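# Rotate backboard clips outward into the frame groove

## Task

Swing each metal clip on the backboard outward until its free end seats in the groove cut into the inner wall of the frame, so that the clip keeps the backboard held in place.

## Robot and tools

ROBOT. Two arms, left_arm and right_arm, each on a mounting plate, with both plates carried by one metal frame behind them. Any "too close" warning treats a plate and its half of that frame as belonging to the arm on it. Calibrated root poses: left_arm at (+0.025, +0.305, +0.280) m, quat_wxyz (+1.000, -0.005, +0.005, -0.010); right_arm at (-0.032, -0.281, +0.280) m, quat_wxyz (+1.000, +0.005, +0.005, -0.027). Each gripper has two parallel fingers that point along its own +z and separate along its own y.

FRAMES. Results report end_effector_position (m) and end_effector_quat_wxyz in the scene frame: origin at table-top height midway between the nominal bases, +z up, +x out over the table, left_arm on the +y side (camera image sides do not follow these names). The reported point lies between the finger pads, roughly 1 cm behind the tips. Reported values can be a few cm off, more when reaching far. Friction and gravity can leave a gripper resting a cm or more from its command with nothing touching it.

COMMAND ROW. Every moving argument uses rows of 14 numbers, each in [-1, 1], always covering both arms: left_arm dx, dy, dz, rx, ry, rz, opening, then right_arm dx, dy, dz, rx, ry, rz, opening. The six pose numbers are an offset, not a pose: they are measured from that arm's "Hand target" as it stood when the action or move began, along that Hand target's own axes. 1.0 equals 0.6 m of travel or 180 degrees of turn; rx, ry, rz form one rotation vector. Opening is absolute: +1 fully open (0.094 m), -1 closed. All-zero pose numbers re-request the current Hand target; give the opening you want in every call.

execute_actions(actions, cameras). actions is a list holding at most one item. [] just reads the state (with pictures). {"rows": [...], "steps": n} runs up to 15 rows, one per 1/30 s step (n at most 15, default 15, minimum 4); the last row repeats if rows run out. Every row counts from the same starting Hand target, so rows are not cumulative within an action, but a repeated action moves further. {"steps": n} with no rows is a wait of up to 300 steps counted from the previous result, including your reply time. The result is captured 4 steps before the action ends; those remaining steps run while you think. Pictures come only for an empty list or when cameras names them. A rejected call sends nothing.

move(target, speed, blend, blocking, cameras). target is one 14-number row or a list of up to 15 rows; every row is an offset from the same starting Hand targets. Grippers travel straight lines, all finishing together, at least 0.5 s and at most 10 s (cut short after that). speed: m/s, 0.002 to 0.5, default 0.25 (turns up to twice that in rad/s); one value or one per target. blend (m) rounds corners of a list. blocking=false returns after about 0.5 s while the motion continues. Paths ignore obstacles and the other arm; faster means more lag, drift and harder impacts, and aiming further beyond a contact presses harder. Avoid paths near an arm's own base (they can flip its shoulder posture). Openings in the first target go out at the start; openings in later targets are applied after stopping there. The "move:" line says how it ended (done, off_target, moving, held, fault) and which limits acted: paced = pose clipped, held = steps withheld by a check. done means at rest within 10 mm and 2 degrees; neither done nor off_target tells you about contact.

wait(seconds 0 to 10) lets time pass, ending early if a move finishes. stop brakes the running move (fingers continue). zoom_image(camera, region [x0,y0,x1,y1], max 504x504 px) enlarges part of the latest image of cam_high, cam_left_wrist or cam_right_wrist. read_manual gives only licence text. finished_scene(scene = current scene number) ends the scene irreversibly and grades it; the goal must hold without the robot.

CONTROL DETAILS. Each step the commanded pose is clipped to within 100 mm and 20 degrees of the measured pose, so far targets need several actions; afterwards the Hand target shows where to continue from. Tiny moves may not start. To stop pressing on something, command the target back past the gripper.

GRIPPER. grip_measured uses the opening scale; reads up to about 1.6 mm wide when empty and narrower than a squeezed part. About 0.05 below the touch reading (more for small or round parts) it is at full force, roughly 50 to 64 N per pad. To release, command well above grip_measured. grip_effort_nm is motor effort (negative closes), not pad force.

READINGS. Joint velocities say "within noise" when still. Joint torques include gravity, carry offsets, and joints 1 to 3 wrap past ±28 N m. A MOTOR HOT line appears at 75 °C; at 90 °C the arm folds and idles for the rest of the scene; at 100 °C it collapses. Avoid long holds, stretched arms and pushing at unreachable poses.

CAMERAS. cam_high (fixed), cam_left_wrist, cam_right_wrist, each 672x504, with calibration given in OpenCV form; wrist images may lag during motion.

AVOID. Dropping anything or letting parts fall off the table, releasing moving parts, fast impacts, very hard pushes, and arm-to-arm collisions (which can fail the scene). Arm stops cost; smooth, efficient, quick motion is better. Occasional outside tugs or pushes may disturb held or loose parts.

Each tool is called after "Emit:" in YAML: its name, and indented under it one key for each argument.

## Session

Emit:
execute_actions:
  actions: []
  cameras: ["all"]

Scene clock: 0.00 s of 6600.00 s.
left_arm: end_effector_position=(+0.1515, -0.0197, +0.2933) grip_measured=+1.000 grip_effort_nm=n/a end_effector_quat_wxyz=(+0.180, +0.628, +0.684, -0.327) | right_arm: end_effector_position=(+0.2788, -0.5966, +0.3966) grip_measured=+1.000 grip_effort_nm=n/a end_effector_quat_wxyz=(+0.170, +0.865, +0.462, -0.099)
Joint positions: left_arm=[-0.91 1.663 0.632 0.002 0.551 0.401 0.094] | right_arm=[-0.614 1.981 1.718 -1.052 0.319 1.453 0.094]
Joint velocities: within noise
Joint torques (N m): no reading
Motor temperatures (°C): left_arm=[27 34 27 30 23 27 26] | right_arm=[23 37 30 28 23 24 25]
Heat: left arm: 34 °C; right arm: 37 °C.
Hand target: left_arm +0.1519, -0.0226, +0.2980; +0.184, +0.628, +0.679, -0.332 | right_arm +0.2765, -0.5971, +0.3981; +0.170, +0.864, +0.462, -0.105
camera_calibration:
cam_left_wrist: T_world_to_cam=[[-0.97366, 0.00357014, 0.227975, 0.0815795], [-0.0667594, 0.951592, -0.300025, 0.159475], [-0.218011, -0.307342, -0.926289, 0.382225], [0, 0, 0, 1]] pos_world=[0.173406, -0.0345723, 0.3833]
cam_right_wrist: T_world_to_cam=[[-0.835207, 0.510457, -0.204605, 0.619567], [0.498544, 0.859845, 0.110096, 0.367302], [0.232128, -0.0100522, -0.972633, 0.400534], [0, 0, 0, 1]] pos_world=[0.241375, -0.628058, 0.475901]

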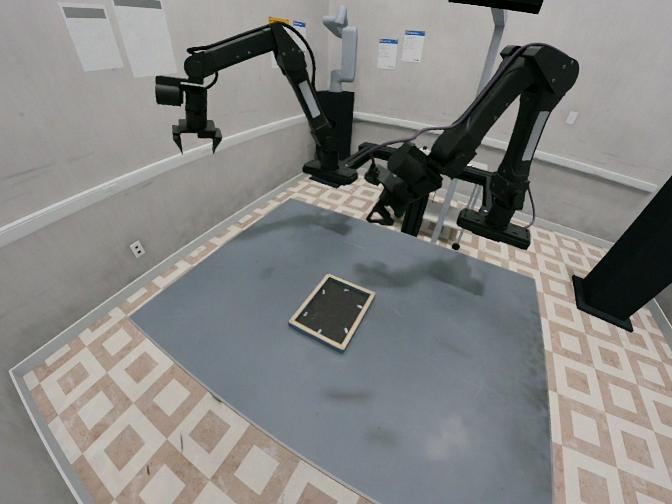

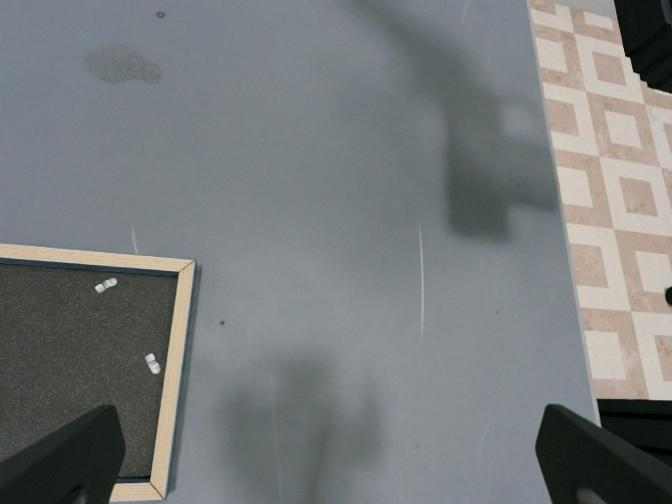

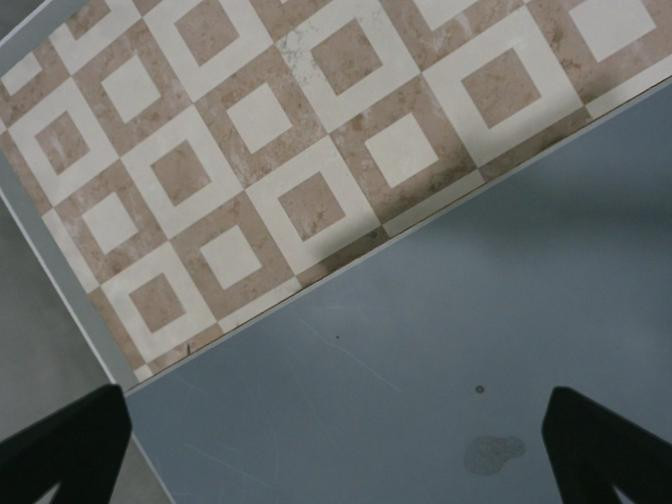

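Emit:
zoom_image:
  camera: "cam_high"
  region: [272, 260, 392, 360]

Scaled by 4.200 from the camera's 672x504 image, which has a finer 960x720 frame.

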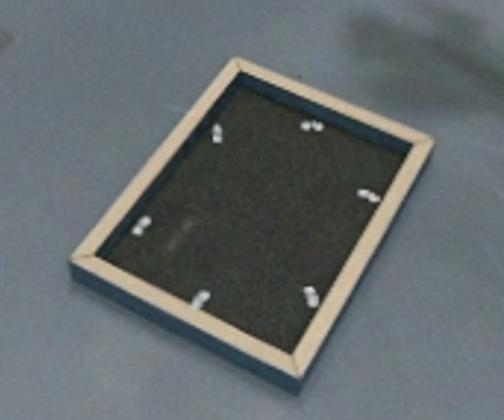

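Emit:
move:
  target: [0.0018,0.2258,0.041,-0.2343,0.1347,-0.4395,-0.5,0,0,0,0,0,0,-0.2]
  speed: 0.3
  cameras: ["cam_left_wrist","cam_high"]

Scene clock: 4.67 s of 6600.00 s.
left_arm: end_effector_position=(+0.2749, -0.0396, +0.2506) grip_measured=-0.497 grip_effort_nm=-0.120 end_effector_quat_wxyz=(-0.002, +0.023, +1.000, -0.006) | right_arm: end_effector_position=(+0.2788, -0.5966, +0.3966) grip_measured=-0.198 grip_effort_nm=-0.120 end_effector_quat_wxyz=(+0.170, +0.865, +0.462, -0.099)
Joint positions: left_arm=[-0.925 2.286 1.639 -0.92 -0.003 -0.899 0.024] | right_arm=[-0.614 1.981 1.718 -1.052 0.319 1.453 0.038]
Joint velocities: within noise
Joint torques (N m): left_arm=[0.13 -10.35 7.06 0.09 -0.13 -0.12] | right_arm=[-0.02 -10.54 6.94 0.43 0.31 -0.01]
Motor temperatures (°C): left_arm=[27 34 27 30 23 27 26] | right_arm=[23 39 30 28 23 24 25]
Heat: left arm: 34 °C; right arm: 39 °C.
Hand target: left_arm +0.2799, -0.0399, +0.2502; +0.001, +0.016, +1.000, +0.000 | right_arm +0.2765, -0.5971, +0.3981; +0.170, +0.864, +0.462, -0.105
Off the commanded pose: left_arm 0.005 m, 1 deg | right_arm 0.003 m, 1 deg.
Kept back: nothing.
move: done
camera_calibration:
cam_left_wrist: T_world_to_cam=[[-0.0429521, -0.998889, 0.0193914, -0.0317632], [-0.908436, 0.0471259, 0.415358, 0.190156], [-0.415811, 0.000224645, -0.909451, 0.4258], [0, 0, 0, 1]] pos_world=[0.348433, -0.0407849, 0.308877]
Images, in order (width x height): cam_high 672x504, cam_left_wrist 672x504.

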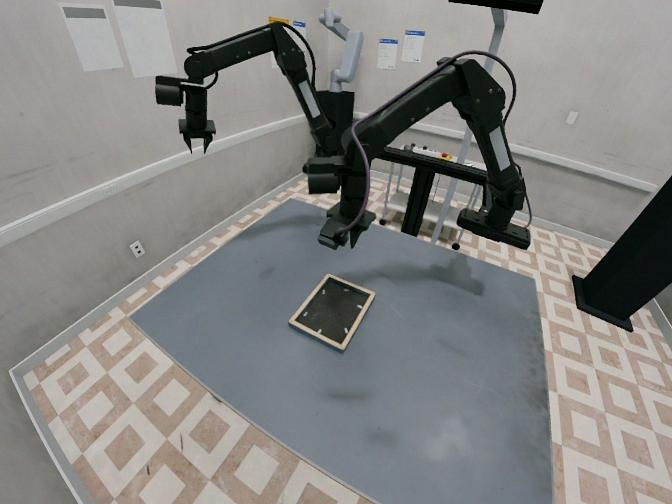

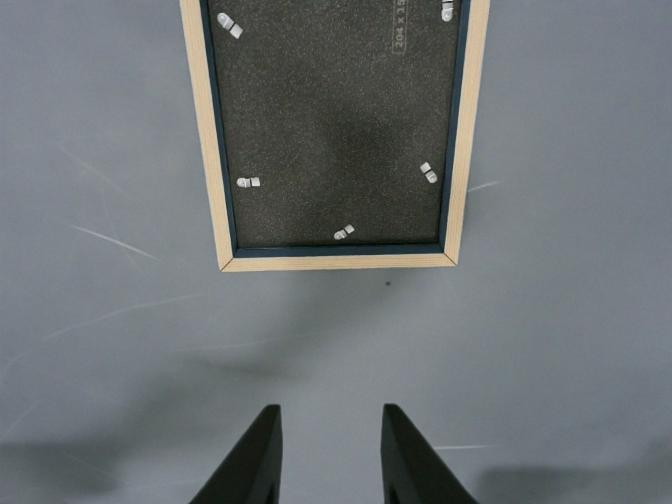

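Emit:
zoom_image:
  camera: "cam_left_wrist"
  region: [200, 140, 360, 280]

Emit:
zoom_image:
  camera: "cam_left_wrist"
  region: [320, 140, 480, 280]

Emit:
zoom_image:
  camera: "cam_left_wrist"
  region: [180, 0, 500, 120]

Scaled by 3.150 from the camera's 672x504 image, which has a finer 960x720 frame.

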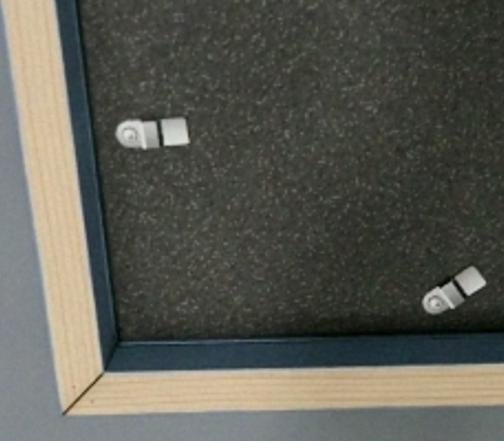

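Scaled by 3.150 from the camera's 672x504 image, which has a finer 960x720 frame.

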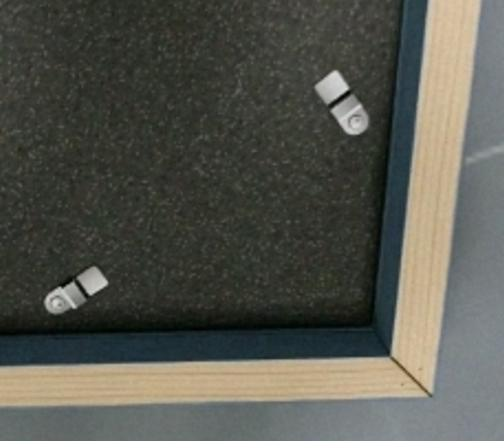

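Scaled by 1.575 from the camera's 672x504 image, which has a finer 960x720 frame.

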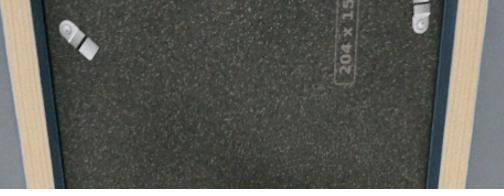

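Emit:
move:
  target: [0.1046,-0.0335,0.265,0,0,0.5,-0.1,0,0,0,0,0,0,-0.2]
  speed: 0.3
  cameras: ["cam_left_wrist"]

Scene clock: 12.70 s of 6600.00 s.
left_arm: end_effector_position=(+0.2197, -0.0617, +0.0980) grip_measured=-0.103 grip_effort_nm=0.164 end_effector_quat_wxyz=(+0.004, +0.713, +0.701, -0.003) | right_arm: end_effector_position=(+0.2788, -0.5966, +0.3966) grip_measured=-0.198 grip_effort_nm=-0.110 end_effector_quat_wxyz=(+0.170, +0.865, +0.462, -0.099)
Joint positions: left_arm=[-1.062 2.602 1.514 -0.478 -0.01 0.506 0.042] | right_arm=[-0.614 1.981 1.718 -1.052 0.319 1.453 0.038]
Joint velocities: within noise
Joint torques (N m): left_arm=[-0.49 -11.14 3 0.36 -0.05 0.06] | right_arm=[0.06 -10.47 6.97 0.43 0.29 -0.06]
Motor temperatures (°C): left_arm=[27 37 28 30 23 27 26] | right_arm=[23 42 31 28 23 24 25]
Heat: left arm: 37 °C; right arm: 42 °C.
Hand target: left_arm +0.2167, -0.0580, +0.0911; +0.001, +0.718, +0.696, +0.001 | right_arm +0.2765, -0.5971, +0.3981; +0.170, +0.864, +0.462, -0.105
Off the commanded pose: left_arm 0.008 m, 1 deg | right_arm 0.003 m, 1 deg.
Kept back: nothing.
move: done
camera_calibration:
cam_left_wrist: T_world_to_cam=[[-0.999886, 0.0141734, 0.00525148, 0.220909], [0.0150872, 0.91483, 0.403558, 0.0561443], [0.00091556, 0.403591, -0.914939, 0.19796], [0, 0, 0, 1]] pos_world=[0.219856, -0.134388, 0.157304]
Images, in order (width x height): cam_left_wrist 672x504.

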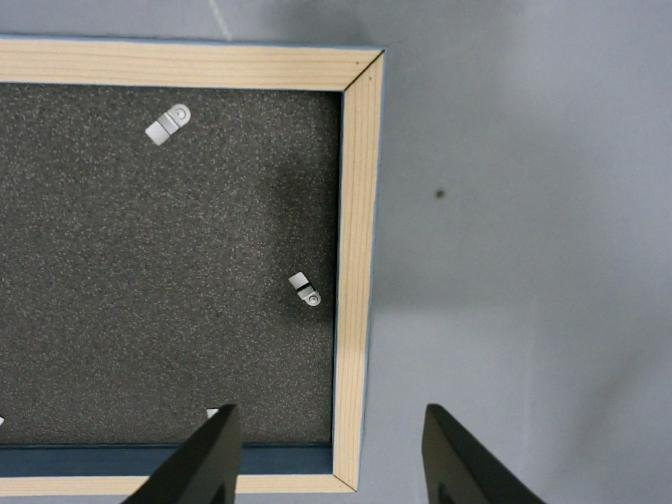

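Emit:
move:
  target: [0.0,0.003,0.088,0,0,0,-0.1,0,0,0,0,0,0,-0.2]
  speed: 0.12
  cameras: ["cam_left_wrist"]

Scene clock: 14.93 s of 6600.00 s.
left_arm: end_effector_position=(+0.2140, -0.0526, +0.0407) grip_measured=-0.103 grip_effort_nm=0.168 end_effector_quat_wxyz=(-0.009, +0.716, +0.698, +0.001) | right_arm: end_effector_position=(+0.2788, -0.5966, +0.3966) grip_measured=-0.198 grip_effort_nm=-0.110 end_effector_quat_wxyz=(+0.170, +0.865, +0.462, -0.099)
Joint positions: left_arm=[-1.062 2.767 1.561 -0.386 -0.01 0.513 0.042] | right_arm=[-0.614 1.981 1.718 -1.052 0.319 1.453 0.038]
Joint velocities: within noise
Joint torques (N m): left_arm=[-0.06 -11.33 4.53 0.3 -0.05 0.03] | right_arm=[-0.05 -10.43 7.16 0.44 0.29 0.01]
Motor temperatures (°C): left_arm=[27 37 28 30 23 27 26] | right_arm=[23 43 31 28 23 24 25]
Heat: left arm: 37 °C; right arm: 43 °C.
Hand target: left_arm +0.2187, -0.0582, +0.0384; +0.001, +0.718, +0.696, +0.000 | right_arm +0.2765, -0.5971, +0.3981; +0.170, +0.864, +0.462, -0.105
Off the commanded pose: left_arm 0.008 m, 1 deg | right_arm 0.003 m, 1 deg.
Kept back: nothing.
move: done
camera_calibration:
cam_left_wrist: T_world_to_cam=[[-0.999595, 0.0218735, 0.018218, 0.215221], [0.0275421, 0.904908, 0.424716, 0.067005], [-0.00719559, 0.425046, -0.905143, 0.144295], [0, 0, 0, 1]] pos_world=[0.214326, -0.126673, 0.0982291]
Images, in order (width x height): cam_left_wrist 672x504.

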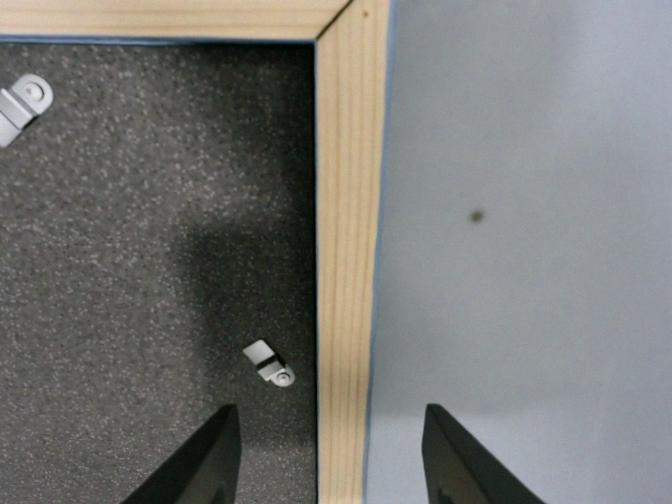

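Emit:
move:
  target:
    - [-0.008,0.012,0.0,0,0,0,-0.1,0,0,0,0,0,0,-0.2]
    - [-0.008,0.012,0.025,0,0,0,-0.1,0,0,0,0,0,0,-0.2]
  speed: 0.1
  cameras: ["cam_left_wrist"]

Scene clock: 16.00 s of 6600.00 s.
left_arm: end_effector_position=(+0.2207, -0.0593, +0.0255) grip_measured=-0.103 grip_effort_nm=0.164 end_effector_quat_wxyz=(-0.006, +0.717, +0.697, +0.000) | right_arm: end_effector_position=(+0.2788, -0.5966, +0.3966) grip_measured=-0.198 grip_effort_nm=-0.110 end_effector_quat_wxyz=(+0.170, +0.865, +0.462, -0.099)
Joint positions: left_arm=[-1.055 2.833 1.635 -0.389 -0.011 0.523 0.042] | right_arm=[-0.614 1.981 1.718 -1.052 0.319 1.453 0.038]
Joint velocities: within noise
Joint torques (N m): left_arm=[0.16 -11.58 4.64 0.23 -0.06 0.04] | right_arm=[0.08 -10.44 6.83 0.47 0.27 -0.02]
Motor temperatures (°C): left_arm=[27 37 28 30 23 27 26] | right_arm=[23 43 31 28 23 24 25]
Heat: left arm: 37 °C; right arm: 43 °C.
Hand target: left_arm +0.2257, -0.0632, +0.0234; +0.001, +0.718, +0.696, +0.001 | right_arm +0.2765, -0.5971, +0.3981; +0.170, +0.864, +0.462, -0.105
Off the commanded pose: left_arm 0.007 m, 1 deg | right_arm 0.003 m, 1 deg.
Kept back: nothing.
move: done
camera_calibration:
cam_left_wrist: T_world_to_cam=[[-0.999576, 0.0249365, 0.0150633, 0.222553], [0.028958, 0.907031, 0.420067, 0.0793023], [-0.00318789, 0.420325, -0.907368, 0.132414], [0, 0, 0, 1]] pos_world=[0.220585, -0.133136, 0.0834833]
Images, in order (width x height): cam_left_wrist 672x504.

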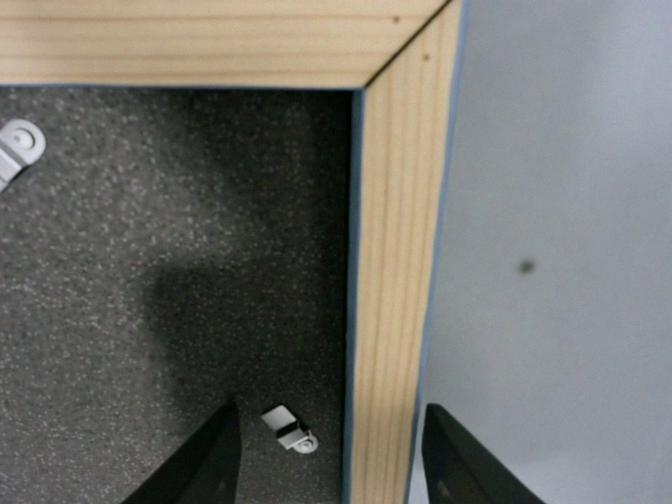

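Emit:
move:
  target: [0.002,-0.001,0.022,0,0,0,-0.1,0,0,0,0,0,0,-0.2]
  speed: 0.06
  cameras: ["cam_left_wrist"]

Emit:
zoom_image:
  camera: "cam_left_wrist"
  region: [182, 304, 382, 504]

Scene clock: 17.10 s of 6600.00 s.
left_arm: end_effector_position=(+0.2235, -0.0634, +0.0238) grip_measured=-0.103 grip_effort_nm=0.164 end_effector_quat_wxyz=(-0.001, +0.717, +0.697, +0.001) | right_arm: end_effector_position=(+0.2788, -0.5966, +0.3966) grip_measured=-0.198 grip_effort_nm=-0.115 end_effector_quat_wxyz=(+0.170, +0.865, +0.462, -0.099)
Joint positions: left_arm=[-1.055 2.844 1.654 -0.387 -0.014 0.523 0.042] | right_arm=[-0.614 1.981 1.718 -1.052 0.319 1.453 0.038]
Joint velocities: within noise
Joint torques (N m): left_arm=[0.21 -9.32 4.49 0.43 -0.02 0.04] | right_arm=[0.09 -10.5 6.95 0.47 0.31 -0.03]
Motor temperatures (°C): left_arm=[27 37 28 30 23 27 26] | right_arm=[23 43 31 28 23 24 25]
Heat: left arm: 37 °C; right arm: 43 °C.
Hand target: left_arm +0.2251, -0.0619, +0.0101; +0.001, +0.718, +0.696, +0.001 | right_arm +0.2765, -0.5971, +0.3981; +0.170, +0.864, +0.462, -0.105
Off the commanded pose: left_arm 0.014 m, 0 deg | right_arm 0.003 m, 1 deg.
Kept back: nothing.
move: off_target (left_arm)
camera_calibration:
cam_left_wrist: T_world_to_cam=[[-0.999651, 0.025293, 0.00767727, 0.225696], [0.0262018, 0.909918, 0.413959, 0.0845979], [0.00348455, 0.414016, -0.910263, 0.130757], [0, 0, 0, 1]] pos_world=[0.222945, -0.136821, 0.0822703]
Images, in order (width x height): cam_left_wrist 672x504.

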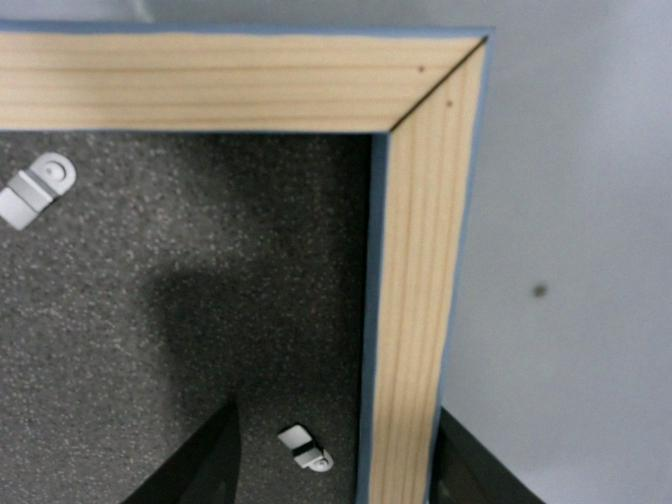

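Scaled by 2.520 from the camera's 672x504 image, which has a finer 960x720 frame.

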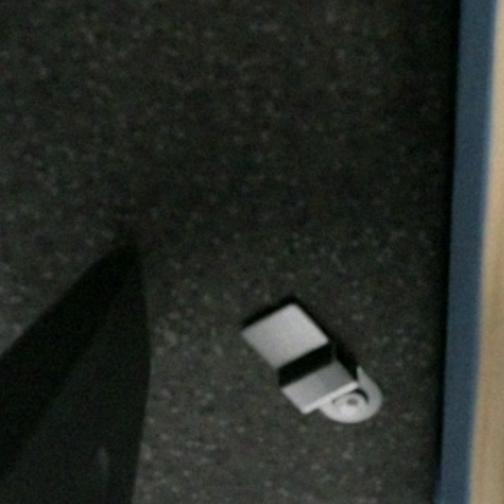

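Emit:
move:
  target:
    - [-0.005,0.0,-0.016,0,0,0,-0.1,0,0,0,0,0,0,-0.2]
    - [-0.008,0.0,-0.005,0,0,0,-0.2,0,0,0,0,0,0,-0.2]
  speed: 0.06
  cameras: ["cam_left_wrist"]

Emit:
zoom_image:
  camera: "cam_left_wrist"
  region: [182, 304, 482, 504]

Scene clock: 19.27 s of 6600.00 s.
left_arm: end_effector_position=(+0.2251, -0.0660, +0.0240) grip_measured=-0.197 grip_effort_nm=-0.129 end_effector_quat_wxyz=(-0.001, +0.717, +0.697, +0.002) | right_arm: end_effector_position=(+0.2788, -0.5966, +0.3966) grip_measured=-0.198 grip_effort_nm=-0.115 end_effector_quat_wxyz=(+0.170, +0.865, +0.462, -0.099)
Joint positions: left_arm=[-1.056 2.85 1.673 -0.399 -0.016 0.523 0.038] | right_arm=[-0.614 1.981 1.718 -1.052 0.319 1.453 0.038]
Joint velocities: within noise
Joint torques (N m): left_arm=[-0.23 -9.84 4.77 0.36 0.01 -0.01] | right_arm=[0.03 -10.5 7.08 0.42 0.29 -0.03]
Motor temperatures (°C): left_arm=[27 37 28 30 23 27 26] | right_arm=[23 44 31 28 23 24 25]
Heat: left arm: 37 °C; right arm: 44 °C.
Hand target: left_arm +0.2249, -0.0667, +0.0131; +0.000, +0.718, +0.696, +0.001 | right_arm +0.2765, -0.5971, +0.3981; +0.170, +0.864, +0.462, -0.105
Off the commanded pose: left_arm 0.011 m, 0 deg | right_arm 0.003 m, 1 deg.
Kept back: nothing.
move: off_target (left_arm); target 2's new opening was sent with left_arm's hand 0.011 m and 0 deg from that target
camera_calibration:
cam_left_wrist: T_world_to_cam=[[-0.999652, 0.025672, 0.00601856, 0.227405], [0.0258552, 0.909534, 0.414824, 0.0868279], [0.00517528, 0.414835, -0.909882, 0.131637], [0, 0, 0, 1]] pos_world=[0.2244, -0.139418, 0.0823869]
Images, in order (width x height): cam_left_wrist 672x504.

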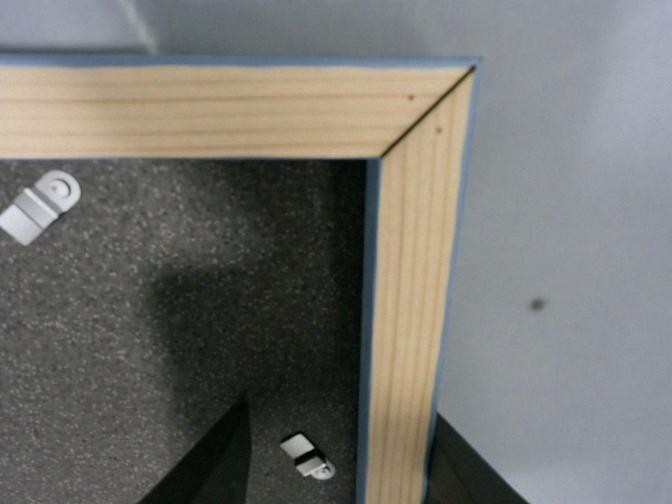

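Scaled by 1.680 from the camera's 672x504 image, which has a finer 960x720 frame.

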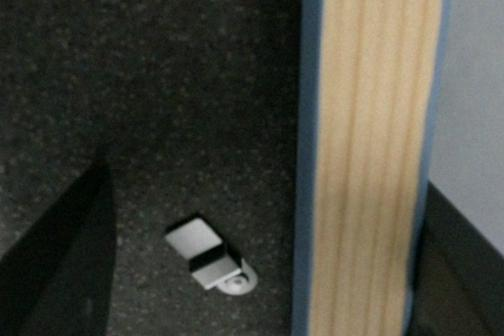

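Emit:
move:
  target:
    - [0,0,0,0,0,0,-0.35,0,0,0,0,0,0,-0.2]
    - [0,0,0,0,0,0,-0.47,0,0,0,0,0,0,-0.2]
  speed: 0.05
  cameras: ["cam_left_wrist"]

Emit:
zoom_image:
  camera: "cam_left_wrist"
  region: [182, 304, 482, 504]

Scene clock: 21.40 s of 6600.00 s.
left_arm: end_effector_position=(+0.2225, -0.0668, +0.0240) grip_measured=-0.466 grip_effort_nm=-0.164 end_effector_quat_wxyz=(-0.003, +0.718, +0.696, -0.002) | right_arm: end_effector_position=(+0.2788, -0.5966, +0.3966) grip_measured=-0.198 grip_effort_nm=-0.120 end_effector_quat_wxyz=(+0.170, +0.865, +0.462, -0.099)
Joint positions: left_arm=[-1.059 2.85 1.673 -0.401 -0.008 0.524 0.025] | right_arm=[-0.614 1.981 1.718 -1.052 0.319 1.453 0.038]
Joint velocities: within noise
Joint torques (N m): left_arm=[0.03 -9.88 4.74 0.38 -0.08 -0.02] | right_arm=[-0.03 -10.45 6.95 0.4 0.28 -0.04]
Motor temperatures (°C): left_arm=[27 37 28 30 23 27 26] | right_arm=[23 44 31 28 23 24 25]
Heat: left arm: 37 °C; right arm: 44 °C.
Hand target: left_arm +0.2250, -0.0667, +0.0131; +0.001, +0.718, +0.696, +0.001 | right_arm +0.2765, -0.5971, +0.3981; +0.170, +0.864, +0.462, -0.105
Off the commanded pose: left_arm 0.011 m, 0 deg | right_arm 0.003 m, 1 deg.
Kept back: nothing.
move: off_target (left_arm); target 2's new opening was sent with left_arm's hand 0.011 m and 0 deg from that target
camera_calibration:
cam_left_wrist: T_world_to_cam=[[-0.999484, 0.0291248, 0.0135552, 0.224892], [0.0321231, 0.910247, 0.412818, 0.0863519], [-0.000315314, 0.413041, -0.910713, 0.133139], [0, 0, 0, 1]] pos_world=[0.222044, -0.140143, 0.0825555]
Images, in order (width x height): cam_left_wrist 672x504.

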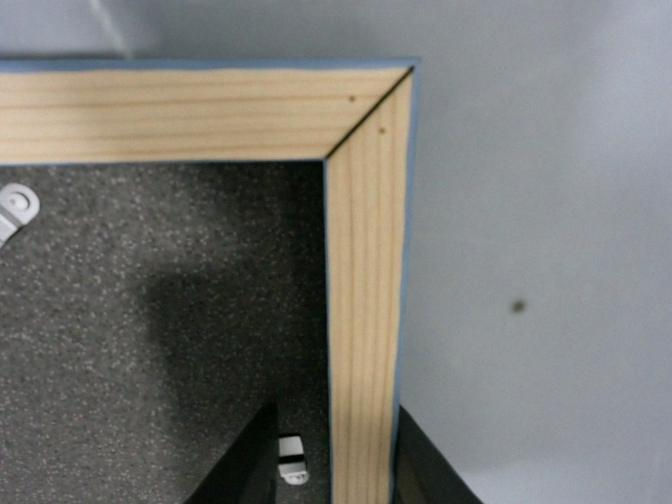

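Scaled by 1.680 from the camera's 672x504 image, which has a finer 960x720 frame.

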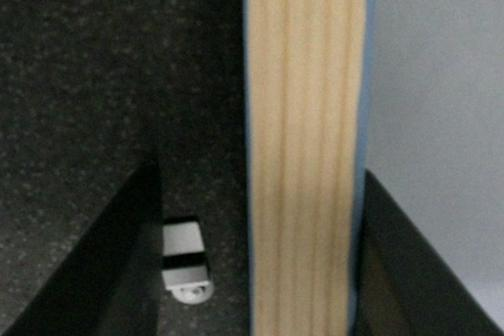

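Emit:
move:
  target:
    - [0,0,0,0,0,0,-0.55,0,0,0,0,0,0,-0.2]
    - [0,0,0,0,0,0,-0.6,0,0,0,0,0,0,-0.2]
  speed: 0.05
  cameras: ["cam_left_wrist"]

Emit:
zoom_image:
  camera: "cam_left_wrist"
  region: [182, 304, 482, 504]

Scene clock: 23.53 s of 6600.00 s.
left_arm: end_effector_position=(+0.2209, -0.0674, +0.0240) grip_measured=-0.596 grip_effort_nm=-0.164 end_effector_quat_wxyz=(-0.004, +0.719, +0.695, -0.005) | right_arm: end_effector_position=(+0.2788, -0.5966, +0.3966) grip_measured=-0.198 grip_effort_nm=-0.115 end_effector_quat_wxyz=(+0.170, +0.865, +0.462, -0.099)
Joint positions: left_arm=[-1.06 2.85 1.673 -0.402 -0.001 0.524 0.019] | right_arm=[-0.614 1.981 1.718 -1.052 0.319 1.453 0.038]
Joint velocities: within noise
Joint torques (N m): left_arm=[0.12 -9.89 4.72 0.39 -0.14 -0.02] | right_arm=[-0.03 -10.52 6.9 0.42 0.28 -0.03]
Motor temperatures (°C): left_arm=[27 37 28 29 23 27 26] | right_arm=[23 44 31 28 23 24 25]
Heat: left arm: 37 °C; right arm: 44 °C.
Hand target: left_arm +0.2250, -0.0667, +0.0131; +0.000, +0.718, +0.696, +0.001 | right_arm +0.2765, -0.5971, +0.3981; +0.170, +0.864, +0.462, -0.105
Off the commanded pose: left_arm 0.012 m, 1 deg | right_arm 0.003 m, 1 deg.
Kept back: nothing.
move: off_target (left_arm); target 2's new opening was sent with left_arm's hand 0.012 m and 1 deg from that target
camera_calibration:
cam_left_wrist: T_world_to_cam=[[-0.99934, 0.0302901, 0.0200681, 0.223163], [0.035861, 0.911131, 0.410555, 0.0861902], [-0.00584891, 0.411003, -0.911615, 0.134491], [0, 0, 0, 1]] pos_world=[0.220712, -0.140566, 0.0827398]
Images, in order (width x height): cam_left_wrist 672x504.

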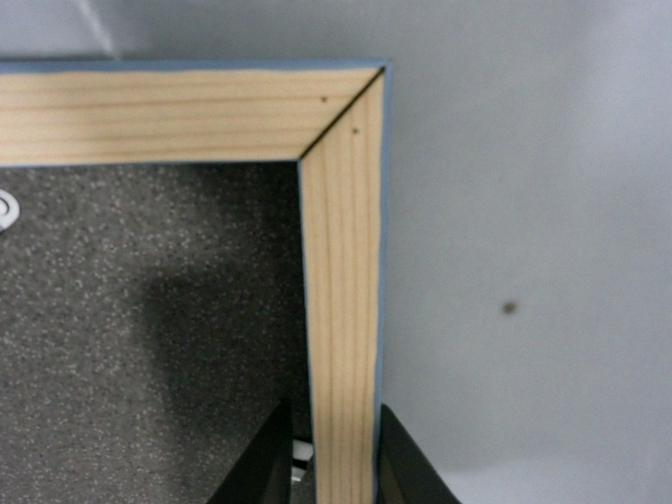

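Scaled by 1.680 from the camera's 672x504 image, which has a finer 960x720 frame.

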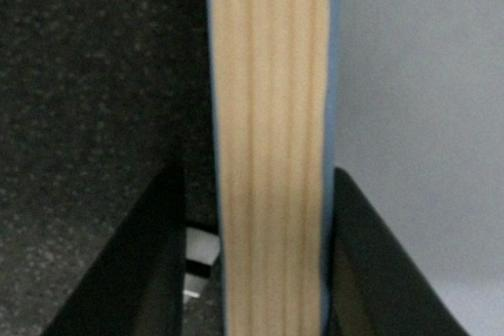

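Emit:
move:
  target:
    - [0,0,0,0,0,0,-0.65,0,0,0,0,0,0,-0.2]
  speed: 0.05
  cameras: ["cam_left_wrist"]

Emit:
zoom_image:
  camera: "cam_left_wrist"
  region: [182, 304, 482, 504]

Scene clock: 24.90 s of 6600.00 s.
left_arm: end_effector_position=(+0.2203, -0.0675, +0.0241) grip_measured=-0.646 grip_effort_nm=-0.168 end_effector_quat_wxyz=(-0.005, +0.719, +0.695, -0.006) | right_arm: end_effector_position=(+0.2788, -0.5966, +0.3966) grip_measured=-0.198 grip_effort_nm=-0.110 end_effector_quat_wxyz=(+0.170, +0.865, +0.462, -0.099)
Joint positions: left_arm=[-1.06 2.85 1.673 -0.403 0.002 0.524 0.017] | right_arm=[-0.614 1.981 1.718 -1.052 0.319 1.453 0.038]
Joint velocities: within noise
Joint torques (N m): left_arm=[0.13 -9.89 4.7 0.39 -0.18 -0.02] | right_arm=[0.02 -10.45 6.9 0.44 0.29 -0.04]
Motor temperatures (°C): left_arm=[27 38 28 29 23 27 26] | right_arm=[23 45 31 28 23 24 25]
Heat: left arm: 38 °C; right arm: 45 °C.
Hand target: left_arm +0.2249, -0.0666, +0.0131; +0.000, +0.718, +0.696, +0.000 | right_arm +0.2765, -0.5971, +0.3981; +0.170, +0.864, +0.462, -0.105
Off the commanded pose: left_arm 0.012 m, 1 deg | right_arm 0.003 m, 1 deg.
Kept back: nothing.
move: off_target (left_arm)
camera_calibration:
cam_left_wrist: T_world_to_cam=[[-0.999274, 0.0303, 0.0230942, 0.222511], [0.0371065, 0.911444, 0.409746, 0.0860544], [-0.00863376, 0.410306, -0.911907, 0.135105], [0, 0, 0, 1]] pos_world=[0.220322, -0.14061, 0.0828044]
Images, in order (width x height): cam_left_wrist 672x504.

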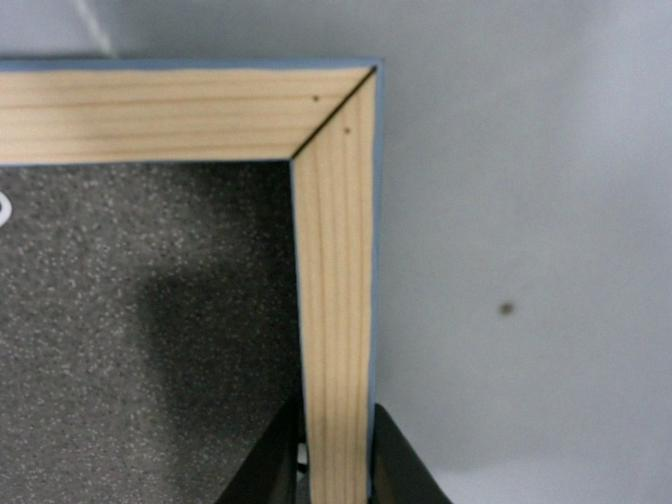

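Scaled by 1.680 from the camera's 672x504 image, which has a finer 960x720 frame.

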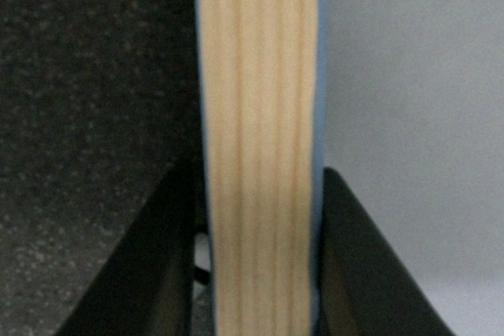

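Emit:
move:
  target:
    - [0,0,-0.012,0,0,0,-0.72,0,0,0,0,0,0,-0.2]
    - [0,-0.083,-0.014,0,0,0,-0.72,0,0,0,0,0,0,-0.2]
  speed: 0.07
  cameras: ["cam_left_wrist","cam_high"]

Scene clock: 27.27 s of 6600.00 s.
left_arm: end_effector_position=(+0.1881, -0.0681, +0.0231) grip_measured=-0.715 grip_effort_nm=-0.242 end_effector_quat_wxyz=(+0.012, +0.718, +0.696, +0.012) | right_arm: end_effector_position=(+0.2788, -0.5966, +0.3966) grip_measured=-0.198 grip_effort_nm=-0.115 end_effector_quat_wxyz=(+0.170, +0.865, +0.462, -0.099)
Joint positions: left_arm=[-1.151 2.814 1.562 -0.309 -0.044 0.432 0.013] | right_arm=[-0.614 1.981 1.718 -1.052 0.319 1.453 0.038]
Joint velocities: within noise
Joint torques (N m): left_arm=[-1.25 -12.7 1.5 0.26 0.31 -0.16] | right_arm=[0.06 -10.59 6.91 0.45 0.3 -0.01]
Motor temperatures (°C): left_arm=[27 38 28 29 23 27 26] | right_arm=[23 45 31 28 23 24 25]
Heat: left arm: 38 °C; right arm: 45 °C.
Hand target: left_arm +0.1752, -0.0651, +0.0214; +0.001, +0.718, +0.696, +0.000 | right_arm +0.2765, -0.5971, +0.3981; +0.170, +0.864, +0.462, -0.105
Off the commanded pose: left_arm 0.013 m, 2 deg | right_arm 0.003 m, 1 deg.
Kept back: nothing.
move: off_target (left_arm)
camera_calibration:
cam_left_wrist: T_world_to_cam=[[-0.999218, 0.0286833, -0.0271981, 0.191423], [0.0149469, 0.911159, 0.411784, 0.0922994], [0.0365931, 0.411056, -0.910875, 0.125685], [0, 0, 0, 1]] pos_world=[0.185294, -0.141253, 0.081682]
Images, in order (width x height): cam_high 672x504, cam_left_wrist 672x504.

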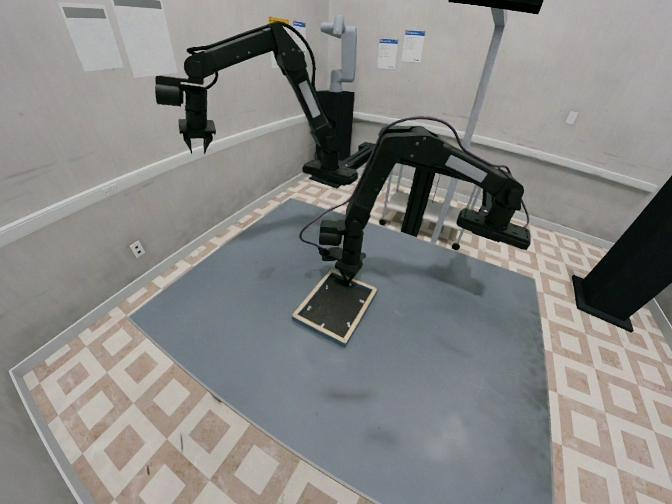

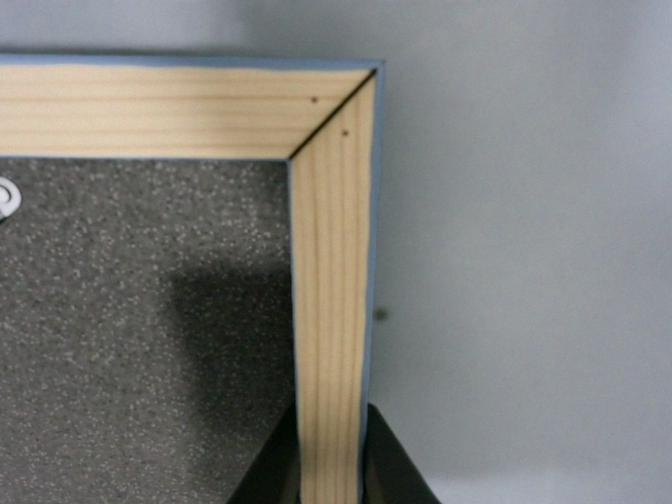

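Emit:
move:
  target: [0.0,-0.035,0.0,0,0,0,-0.72,0,0,0,0,0,0,-0.2]
  speed: 0.07
  cameras: []

Emit:
move:
  target:
    - [0.004,0.012,-0.002,0,0,0,-0.72,0,0,0,0,0,0,-0.2]
    - [0.004,0.012,-0.002,0,0,0,-0.35,0,0,0,0,0,0,-0.2]
    - [0.002,0.012,-0.13,0,0,0,-0.35,0,0,0,0,0,0,-0.2]
  speed: 0.12
  cameras: ["cam_left_wrist"]

Scene clock: 28.27 s of 6600.00 s.
left_arm: end_effector_position=(+0.1681, -0.0680, +0.0229) grip_measured=-0.715 grip_effort_nm=-0.242 end_effector_quat_wxyz=(+0.014, +0.718, +0.696, +0.012) | right_arm: end_effector_position=(+0.2788, -0.5966, +0.3966) grip_measured=-0.198 grip_effort_nm=-0.115 end_effector_quat_wxyz=(+0.170, +0.865, +0.462, -0.099)
Joint positions: left_arm=[-1.198 2.799 1.516 -0.277 -0.046 0.383 0.013] | right_arm=[-0.614 1.981 1.718 -1.052 0.319 1.453 0.038]
Joint velocities: within noise
Joint torques (N m): left_arm=[-1.37 -12.49 1.39 0.24 0.33 -0.15] | right_arm=[0.01 -10.45 7.06 0.43 0.3 -0.04]
Motor temperatures (°C): left_arm=[27 38 28 29 23 27 26] | right_arm=[23 45 31 28 23 24 25]
Heat: left arm: 38 °C; right arm: 45 °C.
Hand target: left_arm +0.1542, -0.0644, +0.0214; +0.001, +0.718, +0.696, +0.001 | right_arm +0.2765, -0.5971, +0.3981; +0.170, +0.864, +0.462, -0.105
Off the commanded pose: left_arm 0.014 m, 2 deg | right_arm 0.003 m, 1 deg.
Kept back: nothing.
move: off_target (left_arm)
No camera images: "cameras" was empty.

Scene clock: 30.70 s of 6600.00 s.
left_arm: end_effector_position=(+0.1641, -0.0630, +0.0918) grip_measured=-0.353 grip_effort_nm=0.164 end_effector_quat_wxyz=(+0.002, +0.717, +0.697, +0.005) | right_arm: end_effector_position=(+0.2788, -0.5966, +0.3966) grip_measured=-0.198 grip_effort_nm=-0.120 end_effector_quat_wxyz=(+0.170, +0.865, +0.462, -0.099)
Joint positions: left_arm=[-1.195 2.575 1.407 -0.409 -0.024 0.385 0.03] | right_arm=[-0.614 1.981 1.718 -1.052 0.319 1.453 0.038]
Joint velocities: within noise
Joint torques (N m): left_arm=[-0.39 -14.04 2.61 0.11 0.1 -0.05] | right_arm=[0.09 -10.56 6.91 0.43 0.28 -0.06]
Motor temperatures (°C): left_arm=[27 39 28 29 23 27 26] | right_arm=[23 45 31 28 23 24 25]
Heat: left arm: 39 °C; right arm: 45 °C.
Hand target: left_arm +0.1614, -0.0634, +0.0994; +0.000, +0.718, +0.696, +0.001 | right_arm +0.2765, -0.5971, +0.3981; +0.170, +0.864, +0.462, -0.105
Off the commanded pose: left_arm 0.008 m, 1 deg | right_arm 0.003 m, 1 deg.
Kept back: nothing.
move: done
camera_calibration:
cam_left_wrist: T_world_to_cam=[[-0.999656, 0.0260499, -0.00315663, 0.166897], [0.0223746, 0.909037, 0.416113, 0.0579489], [0.0137092, 0.415899, -0.909307, 0.190992], [0, 0, 0, 1]] pos_world=[0.162924, -0.136459, 0.150084]
Images, in order (width x height): cam_left_wrist 672x504.

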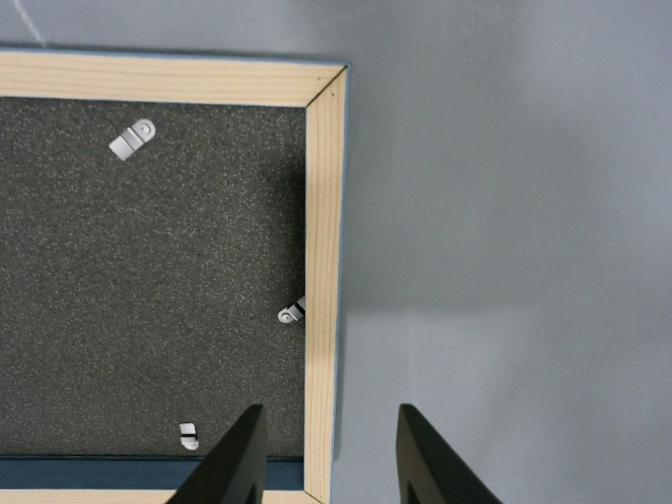

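Emit:
move:
  target: [0.027,0.0445,0.07,0,0,-0.5,-0.5,0,0,0,0,0,0,-0.2]
  speed: 0.3
  cameras: ["cam_left_wrist"]

Emit:
zoom_image:
  camera: "cam_left_wrist"
  region: [232, 254, 432, 454]

Scene clock: 35.10 s of 6600.00 s.
left_arm: end_effector_position=(+0.1862, -0.0459, +0.0622) grip_measured=-0.497 grip_effort_nm=-0.120 end_effector_quat_wxyz=(+0.000, +0.024, +1.000, +0.003) | right_arm: end_effector_position=(+0.2788, -0.5966, +0.3966) grip_measured=-0.198 grip_effort_nm=-0.110 end_effector_quat_wxyz=(+0.170, +0.865, +0.462, -0.099)
Joint positions: left_arm=[-1.121 2.654 1.407 -0.335 -0.016 -1.094 0.024] | right_arm=[-0.614 1.981 1.718 -1.052 0.319 1.453 0.038]
Joint velocities: within noise
Joint torques (N m): left_arm=[0.14 -10.29 3.96 0.31 0.01 -0.11] | right_arm=[-0.06 -10.56 6.97 0.43 0.27 0]
Motor temperatures (°C): left_arm=[27 39 28 29 23 26 26] | right_arm=[23 46 31 28 23 24 25]
Heat: left arm: 39 °C; right arm: 46 °C.
Hand target: left_arm +0.1886, -0.0481, +0.0575; +0.001, +0.016, +1.000, +0.000 | right_arm +0.2765, -0.5971, +0.3981; +0.170, +0.864, +0.462, -0.105
Off the commanded pose: left_arm 0.006 m, 1 deg | right_arm 0.003 m, 1 deg.
Kept back: nothing.
move: done
camera_calibration:
cam_left_wrist: T_world_to_cam=[[-0.0446987, -0.999, 0.000229042, -0.0367059], [-0.910277, 0.0408233, 0.411982, 0.188314], [-0.41158, 0.0182066, -0.911192, 0.217762], [0, 0, 0, 1]] pos_world=[0.259404, -0.0483215, 0.120849]
Images, in order (width x height): cam_left_wrist 672x504.

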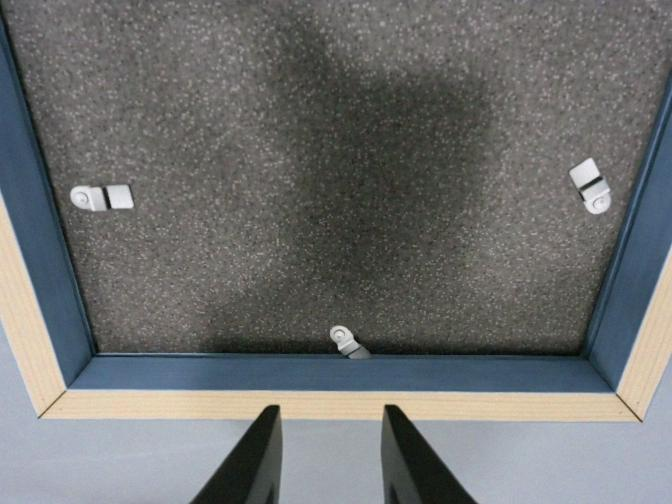

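Scaled by 2.520 from the camera's 672x504 image, which has a finer 960x720 frame.

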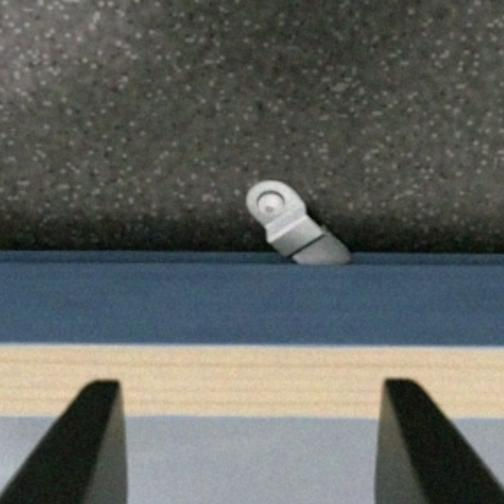

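Emit:
move:
  target: [-0.008,-0.003,0.04,0,0,0,-0.5,0,0,0,0,0,0,-0.2]
  speed: 0.1
  cameras: ["cam_left_wrist"]

Emit:
zoom_image:
  camera: "cam_left_wrist"
  region: [232, 304, 432, 504]

Scene clock: 36.27 s of 6600.00 s.
left_arm: end_effector_position=(+0.1899, -0.0462, +0.0374) grip_measured=-0.497 grip_effort_nm=-0.120 end_effector_quat_wxyz=(-0.001, +0.018, +1.000, +0.006) | right_arm: end_effector_position=(+0.2788, -0.5966, +0.3966) grip_measured=-0.198 grip_effort_nm=-0.115 end_effector_quat_wxyz=(+0.170, +0.865, +0.462, -0.099)
Joint positions: left_arm=[-1.112 2.741 1.461 -0.308 -0.016 -1.096 0.024] | right_arm=[-0.614 1.981 1.718 -1.052 0.319 1.453 0.038]
Joint velocities: within noise
Joint torques (N m): left_arm=[0.2 -10.58 4.16 0.28 0.02 -0.04] | right_arm=[0.03 -10.48 6.98 0.42 0.31 0]
Motor temperatures (°C): left_arm=[27 39 28 29 23 26 26] | right_arm=[23 46 31 28 23 24 25]
Heat: left arm: 39 °C; right arm: 46 °C.
Hand target: left_arm +0.1934, -0.0502, +0.0336; +0.001, +0.016, +1.000, +0.000 | right_arm +0.2765, -0.5971, +0.3981; +0.170, +0.864, +0.462, -0.105
Off the commanded pose: left_arm 0.006 m, 1 deg | right_arm 0.003 m, 1 deg.
Kept back: nothing.
move: done
camera_calibration:
cam_left_wrist: T_world_to_cam=[[-0.0337132, -0.999422, -0.00427063, -0.0387372], [-0.909769, 0.0289194, 0.414106, 0.201178], [-0.413743, 0.0178461, -0.910219, 0.19698], [0, 0, 0, 1]] pos_world=[0.263219, -0.0480481, 0.0958203]
Images, in order (width x height): cam_left_wrist 672x504.

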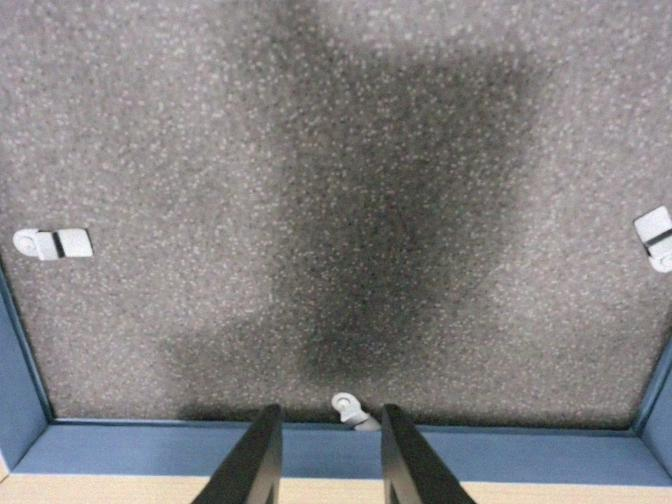

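Scaled by 2.520 from the camera's 672x504 image, which has a finer 960x720 frame.

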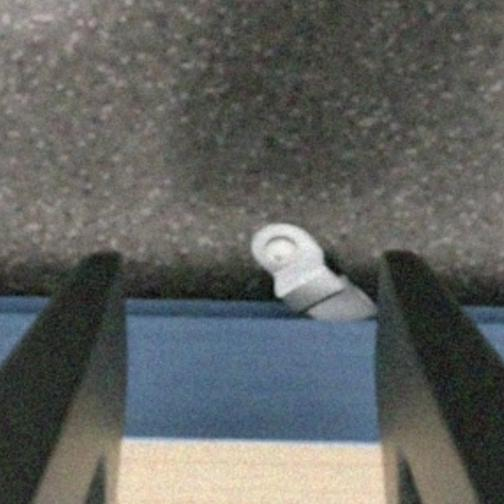

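Emit:
move:
  target:
    - [0.0,-0.006,0.0,0,0,0,-0.4,0,0,0,0,0,0,-0.2]
    - [0.0,-0.006,0.024,0,0,0,-0.4,0,0,0,0,0,0,-0.2]
  speed: 0.08
  cameras: ["cam_left_wrist"]

Emit:
zoom_image:
  camera: "cam_left_wrist"
  region: [232, 304, 432, 504]

Scene clock: 38.00 s of 6600.00 s.
left_arm: end_effector_position=(+0.1915, -0.0504, +0.0240) grip_measured=-0.403 grip_effort_nm=0.164 end_effector_quat_wxyz=(-0.001, +0.018, +1.000, +0.004) | right_arm: end_effector_position=(+0.2788, -0.5966, +0.3966) grip_measured=-0.198 grip_effort_nm=-0.115 end_effector_quat_wxyz=(+0.170, +0.865, +0.462, -0.099)
Joint positions: left_arm=[-1.112 2.792 1.507 -0.299 -0.016 -1.096 0.028] | right_arm=[-0.614 1.981 1.718 -1.052 0.319 1.453 0.038]
Joint velocities: within noise
Joint torques (N m): left_arm=[-0.08 -10.44 4.14 0.3 0.01 -0.08] | right_arm=[-0.02 -10.59 6.93 0.43 0.28 -0.03]
Motor temperatures (°C): left_arm=[27 39 28 29 23 26 26] | right_arm=[23 46 31 28 23 24 25]
Heat: left arm: 39 °C; right arm: 46 °C.
Hand target: left_arm +0.1933, -0.0537, +0.0191; +0.001, +0.016, +1.000, +0.000 | right_arm +0.2765, -0.5971, +0.3981; +0.170, +0.864, +0.462, -0.105
Off the commanded pose: left_arm 0.006 m, 1 deg | right_arm 0.003 m, 1 deg.
Kept back: nothing.
move: done
camera_calibration:
cam_left_wrist: T_world_to_cam=[[-0.0336728, -0.999431, -0.00171909, -0.0429505], [-0.910096, 0.029952, 0.413313, 0.208493], [-0.413026, 0.015482, -0.910587, 0.185337], [0, 0, 0, 1]] pos_world=[0.264852, -0.0520403, 0.0825184]
Images, in order (width x height): cam_left_wrist 672x504.

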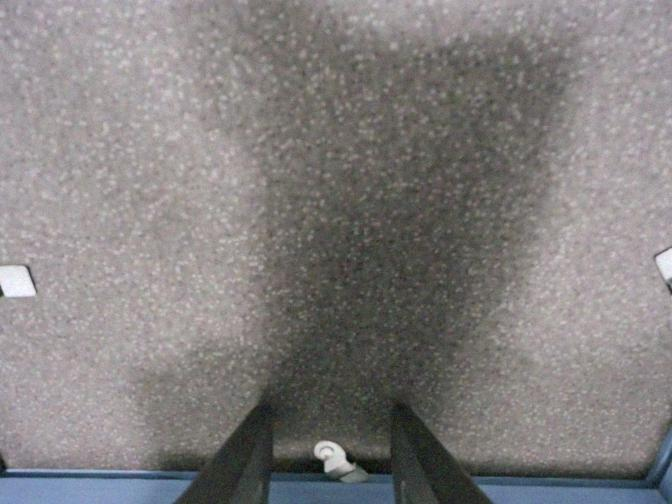

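Scaled by 2.520 from the camera's 672x504 image, which has a finer 960x720 frame.

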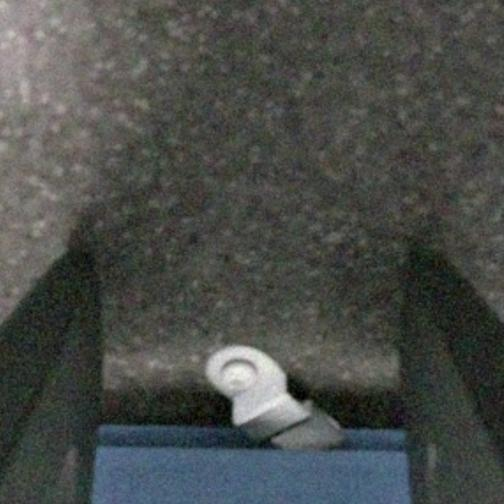

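Emit:
move:
  target:
    - [0.004,0.004,0.0,0,0,0,-0.6,0,0,0,0,0,0,-0.2]
  speed: 0.05
  cameras: ["cam_left_wrist"]

Emit:
zoom_image:
  camera: "cam_left_wrist"
  region: [232, 304, 432, 504]

Scene clock: 38.93 s of 6600.00 s.
left_arm: end_effector_position=(+0.1927, -0.0528, +0.0240) grip_measured=-0.597 grip_effort_nm=-0.125 end_effector_quat_wxyz=(+0.002, +0.018, +1.000, +0.000) | right_arm: end_effector_position=(+0.2788, -0.5966, +0.3966) grip_measured=-0.198 grip_effort_nm=-0.110 end_effector_quat_wxyz=(+0.170, +0.865, +0.462, -0.099)
Joint positions: left_arm=[-1.112 2.792 1.507 -0.288 -0.016 -1.096 0.019] | right_arm=[-0.614 1.981 1.718 -1.052 0.319 1.453 0.038]
Joint velocities: within noise
Joint torques (N m): left_arm=[-0.31 -11 2.78 0.31 0.02 -0.1] | right_arm=[-0.03 -10.48 6.91 0.42 0.3 -0.02]
Motor temperatures (°C): left_arm=[27 39 27 29 23 26 26] | right_arm=[23 46 31 28 23 24 25]
Heat: left arm: 39 °C; right arm: 46 °C.
Hand target: left_arm +0.1910, -0.0513, +0.0190; +0.001, +0.016, +1.000, +0.000 | right_arm +0.2765, -0.5971, +0.3981; +0.170, +0.864, +0.462, -0.105
Off the commanded pose: left_arm 0.005 m, 0 deg | right_arm 0.003 m, 1 deg.
Kept back: nothing.
move: done
camera_calibration:
cam_left_wrist: T_world_to_cam=[[-0.0335463, -0.999404, 0.00813362, -0.0456595], [-0.91203, 0.0339398, 0.408716, 0.210328], [-0.408748, 0.00629277, -0.912626, 0.184587], [0, 0, 0, 1]] pos_world=[0.265743, -0.0539323, 0.0828653]
Images, in order (width x height): cam_left_wrist 672x504.

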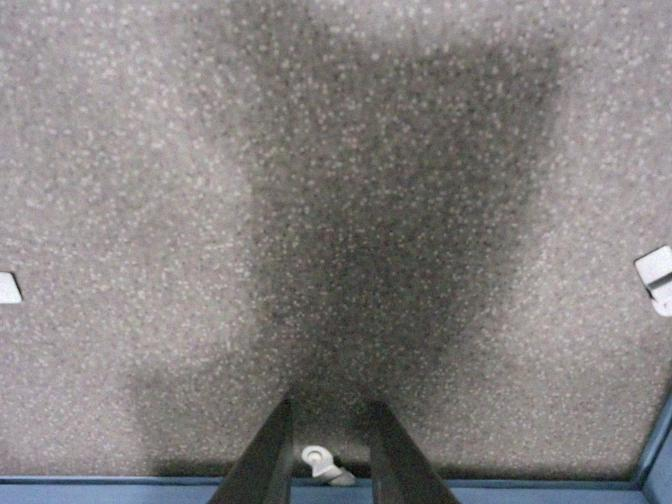

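Scaled by 2.520 from the camera's 672x504 image, which has a finer 960x720 frame.

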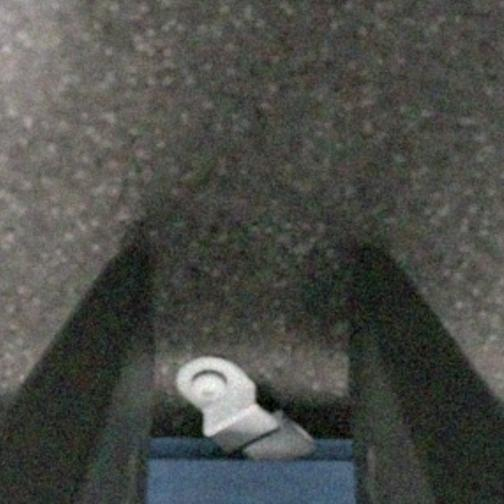

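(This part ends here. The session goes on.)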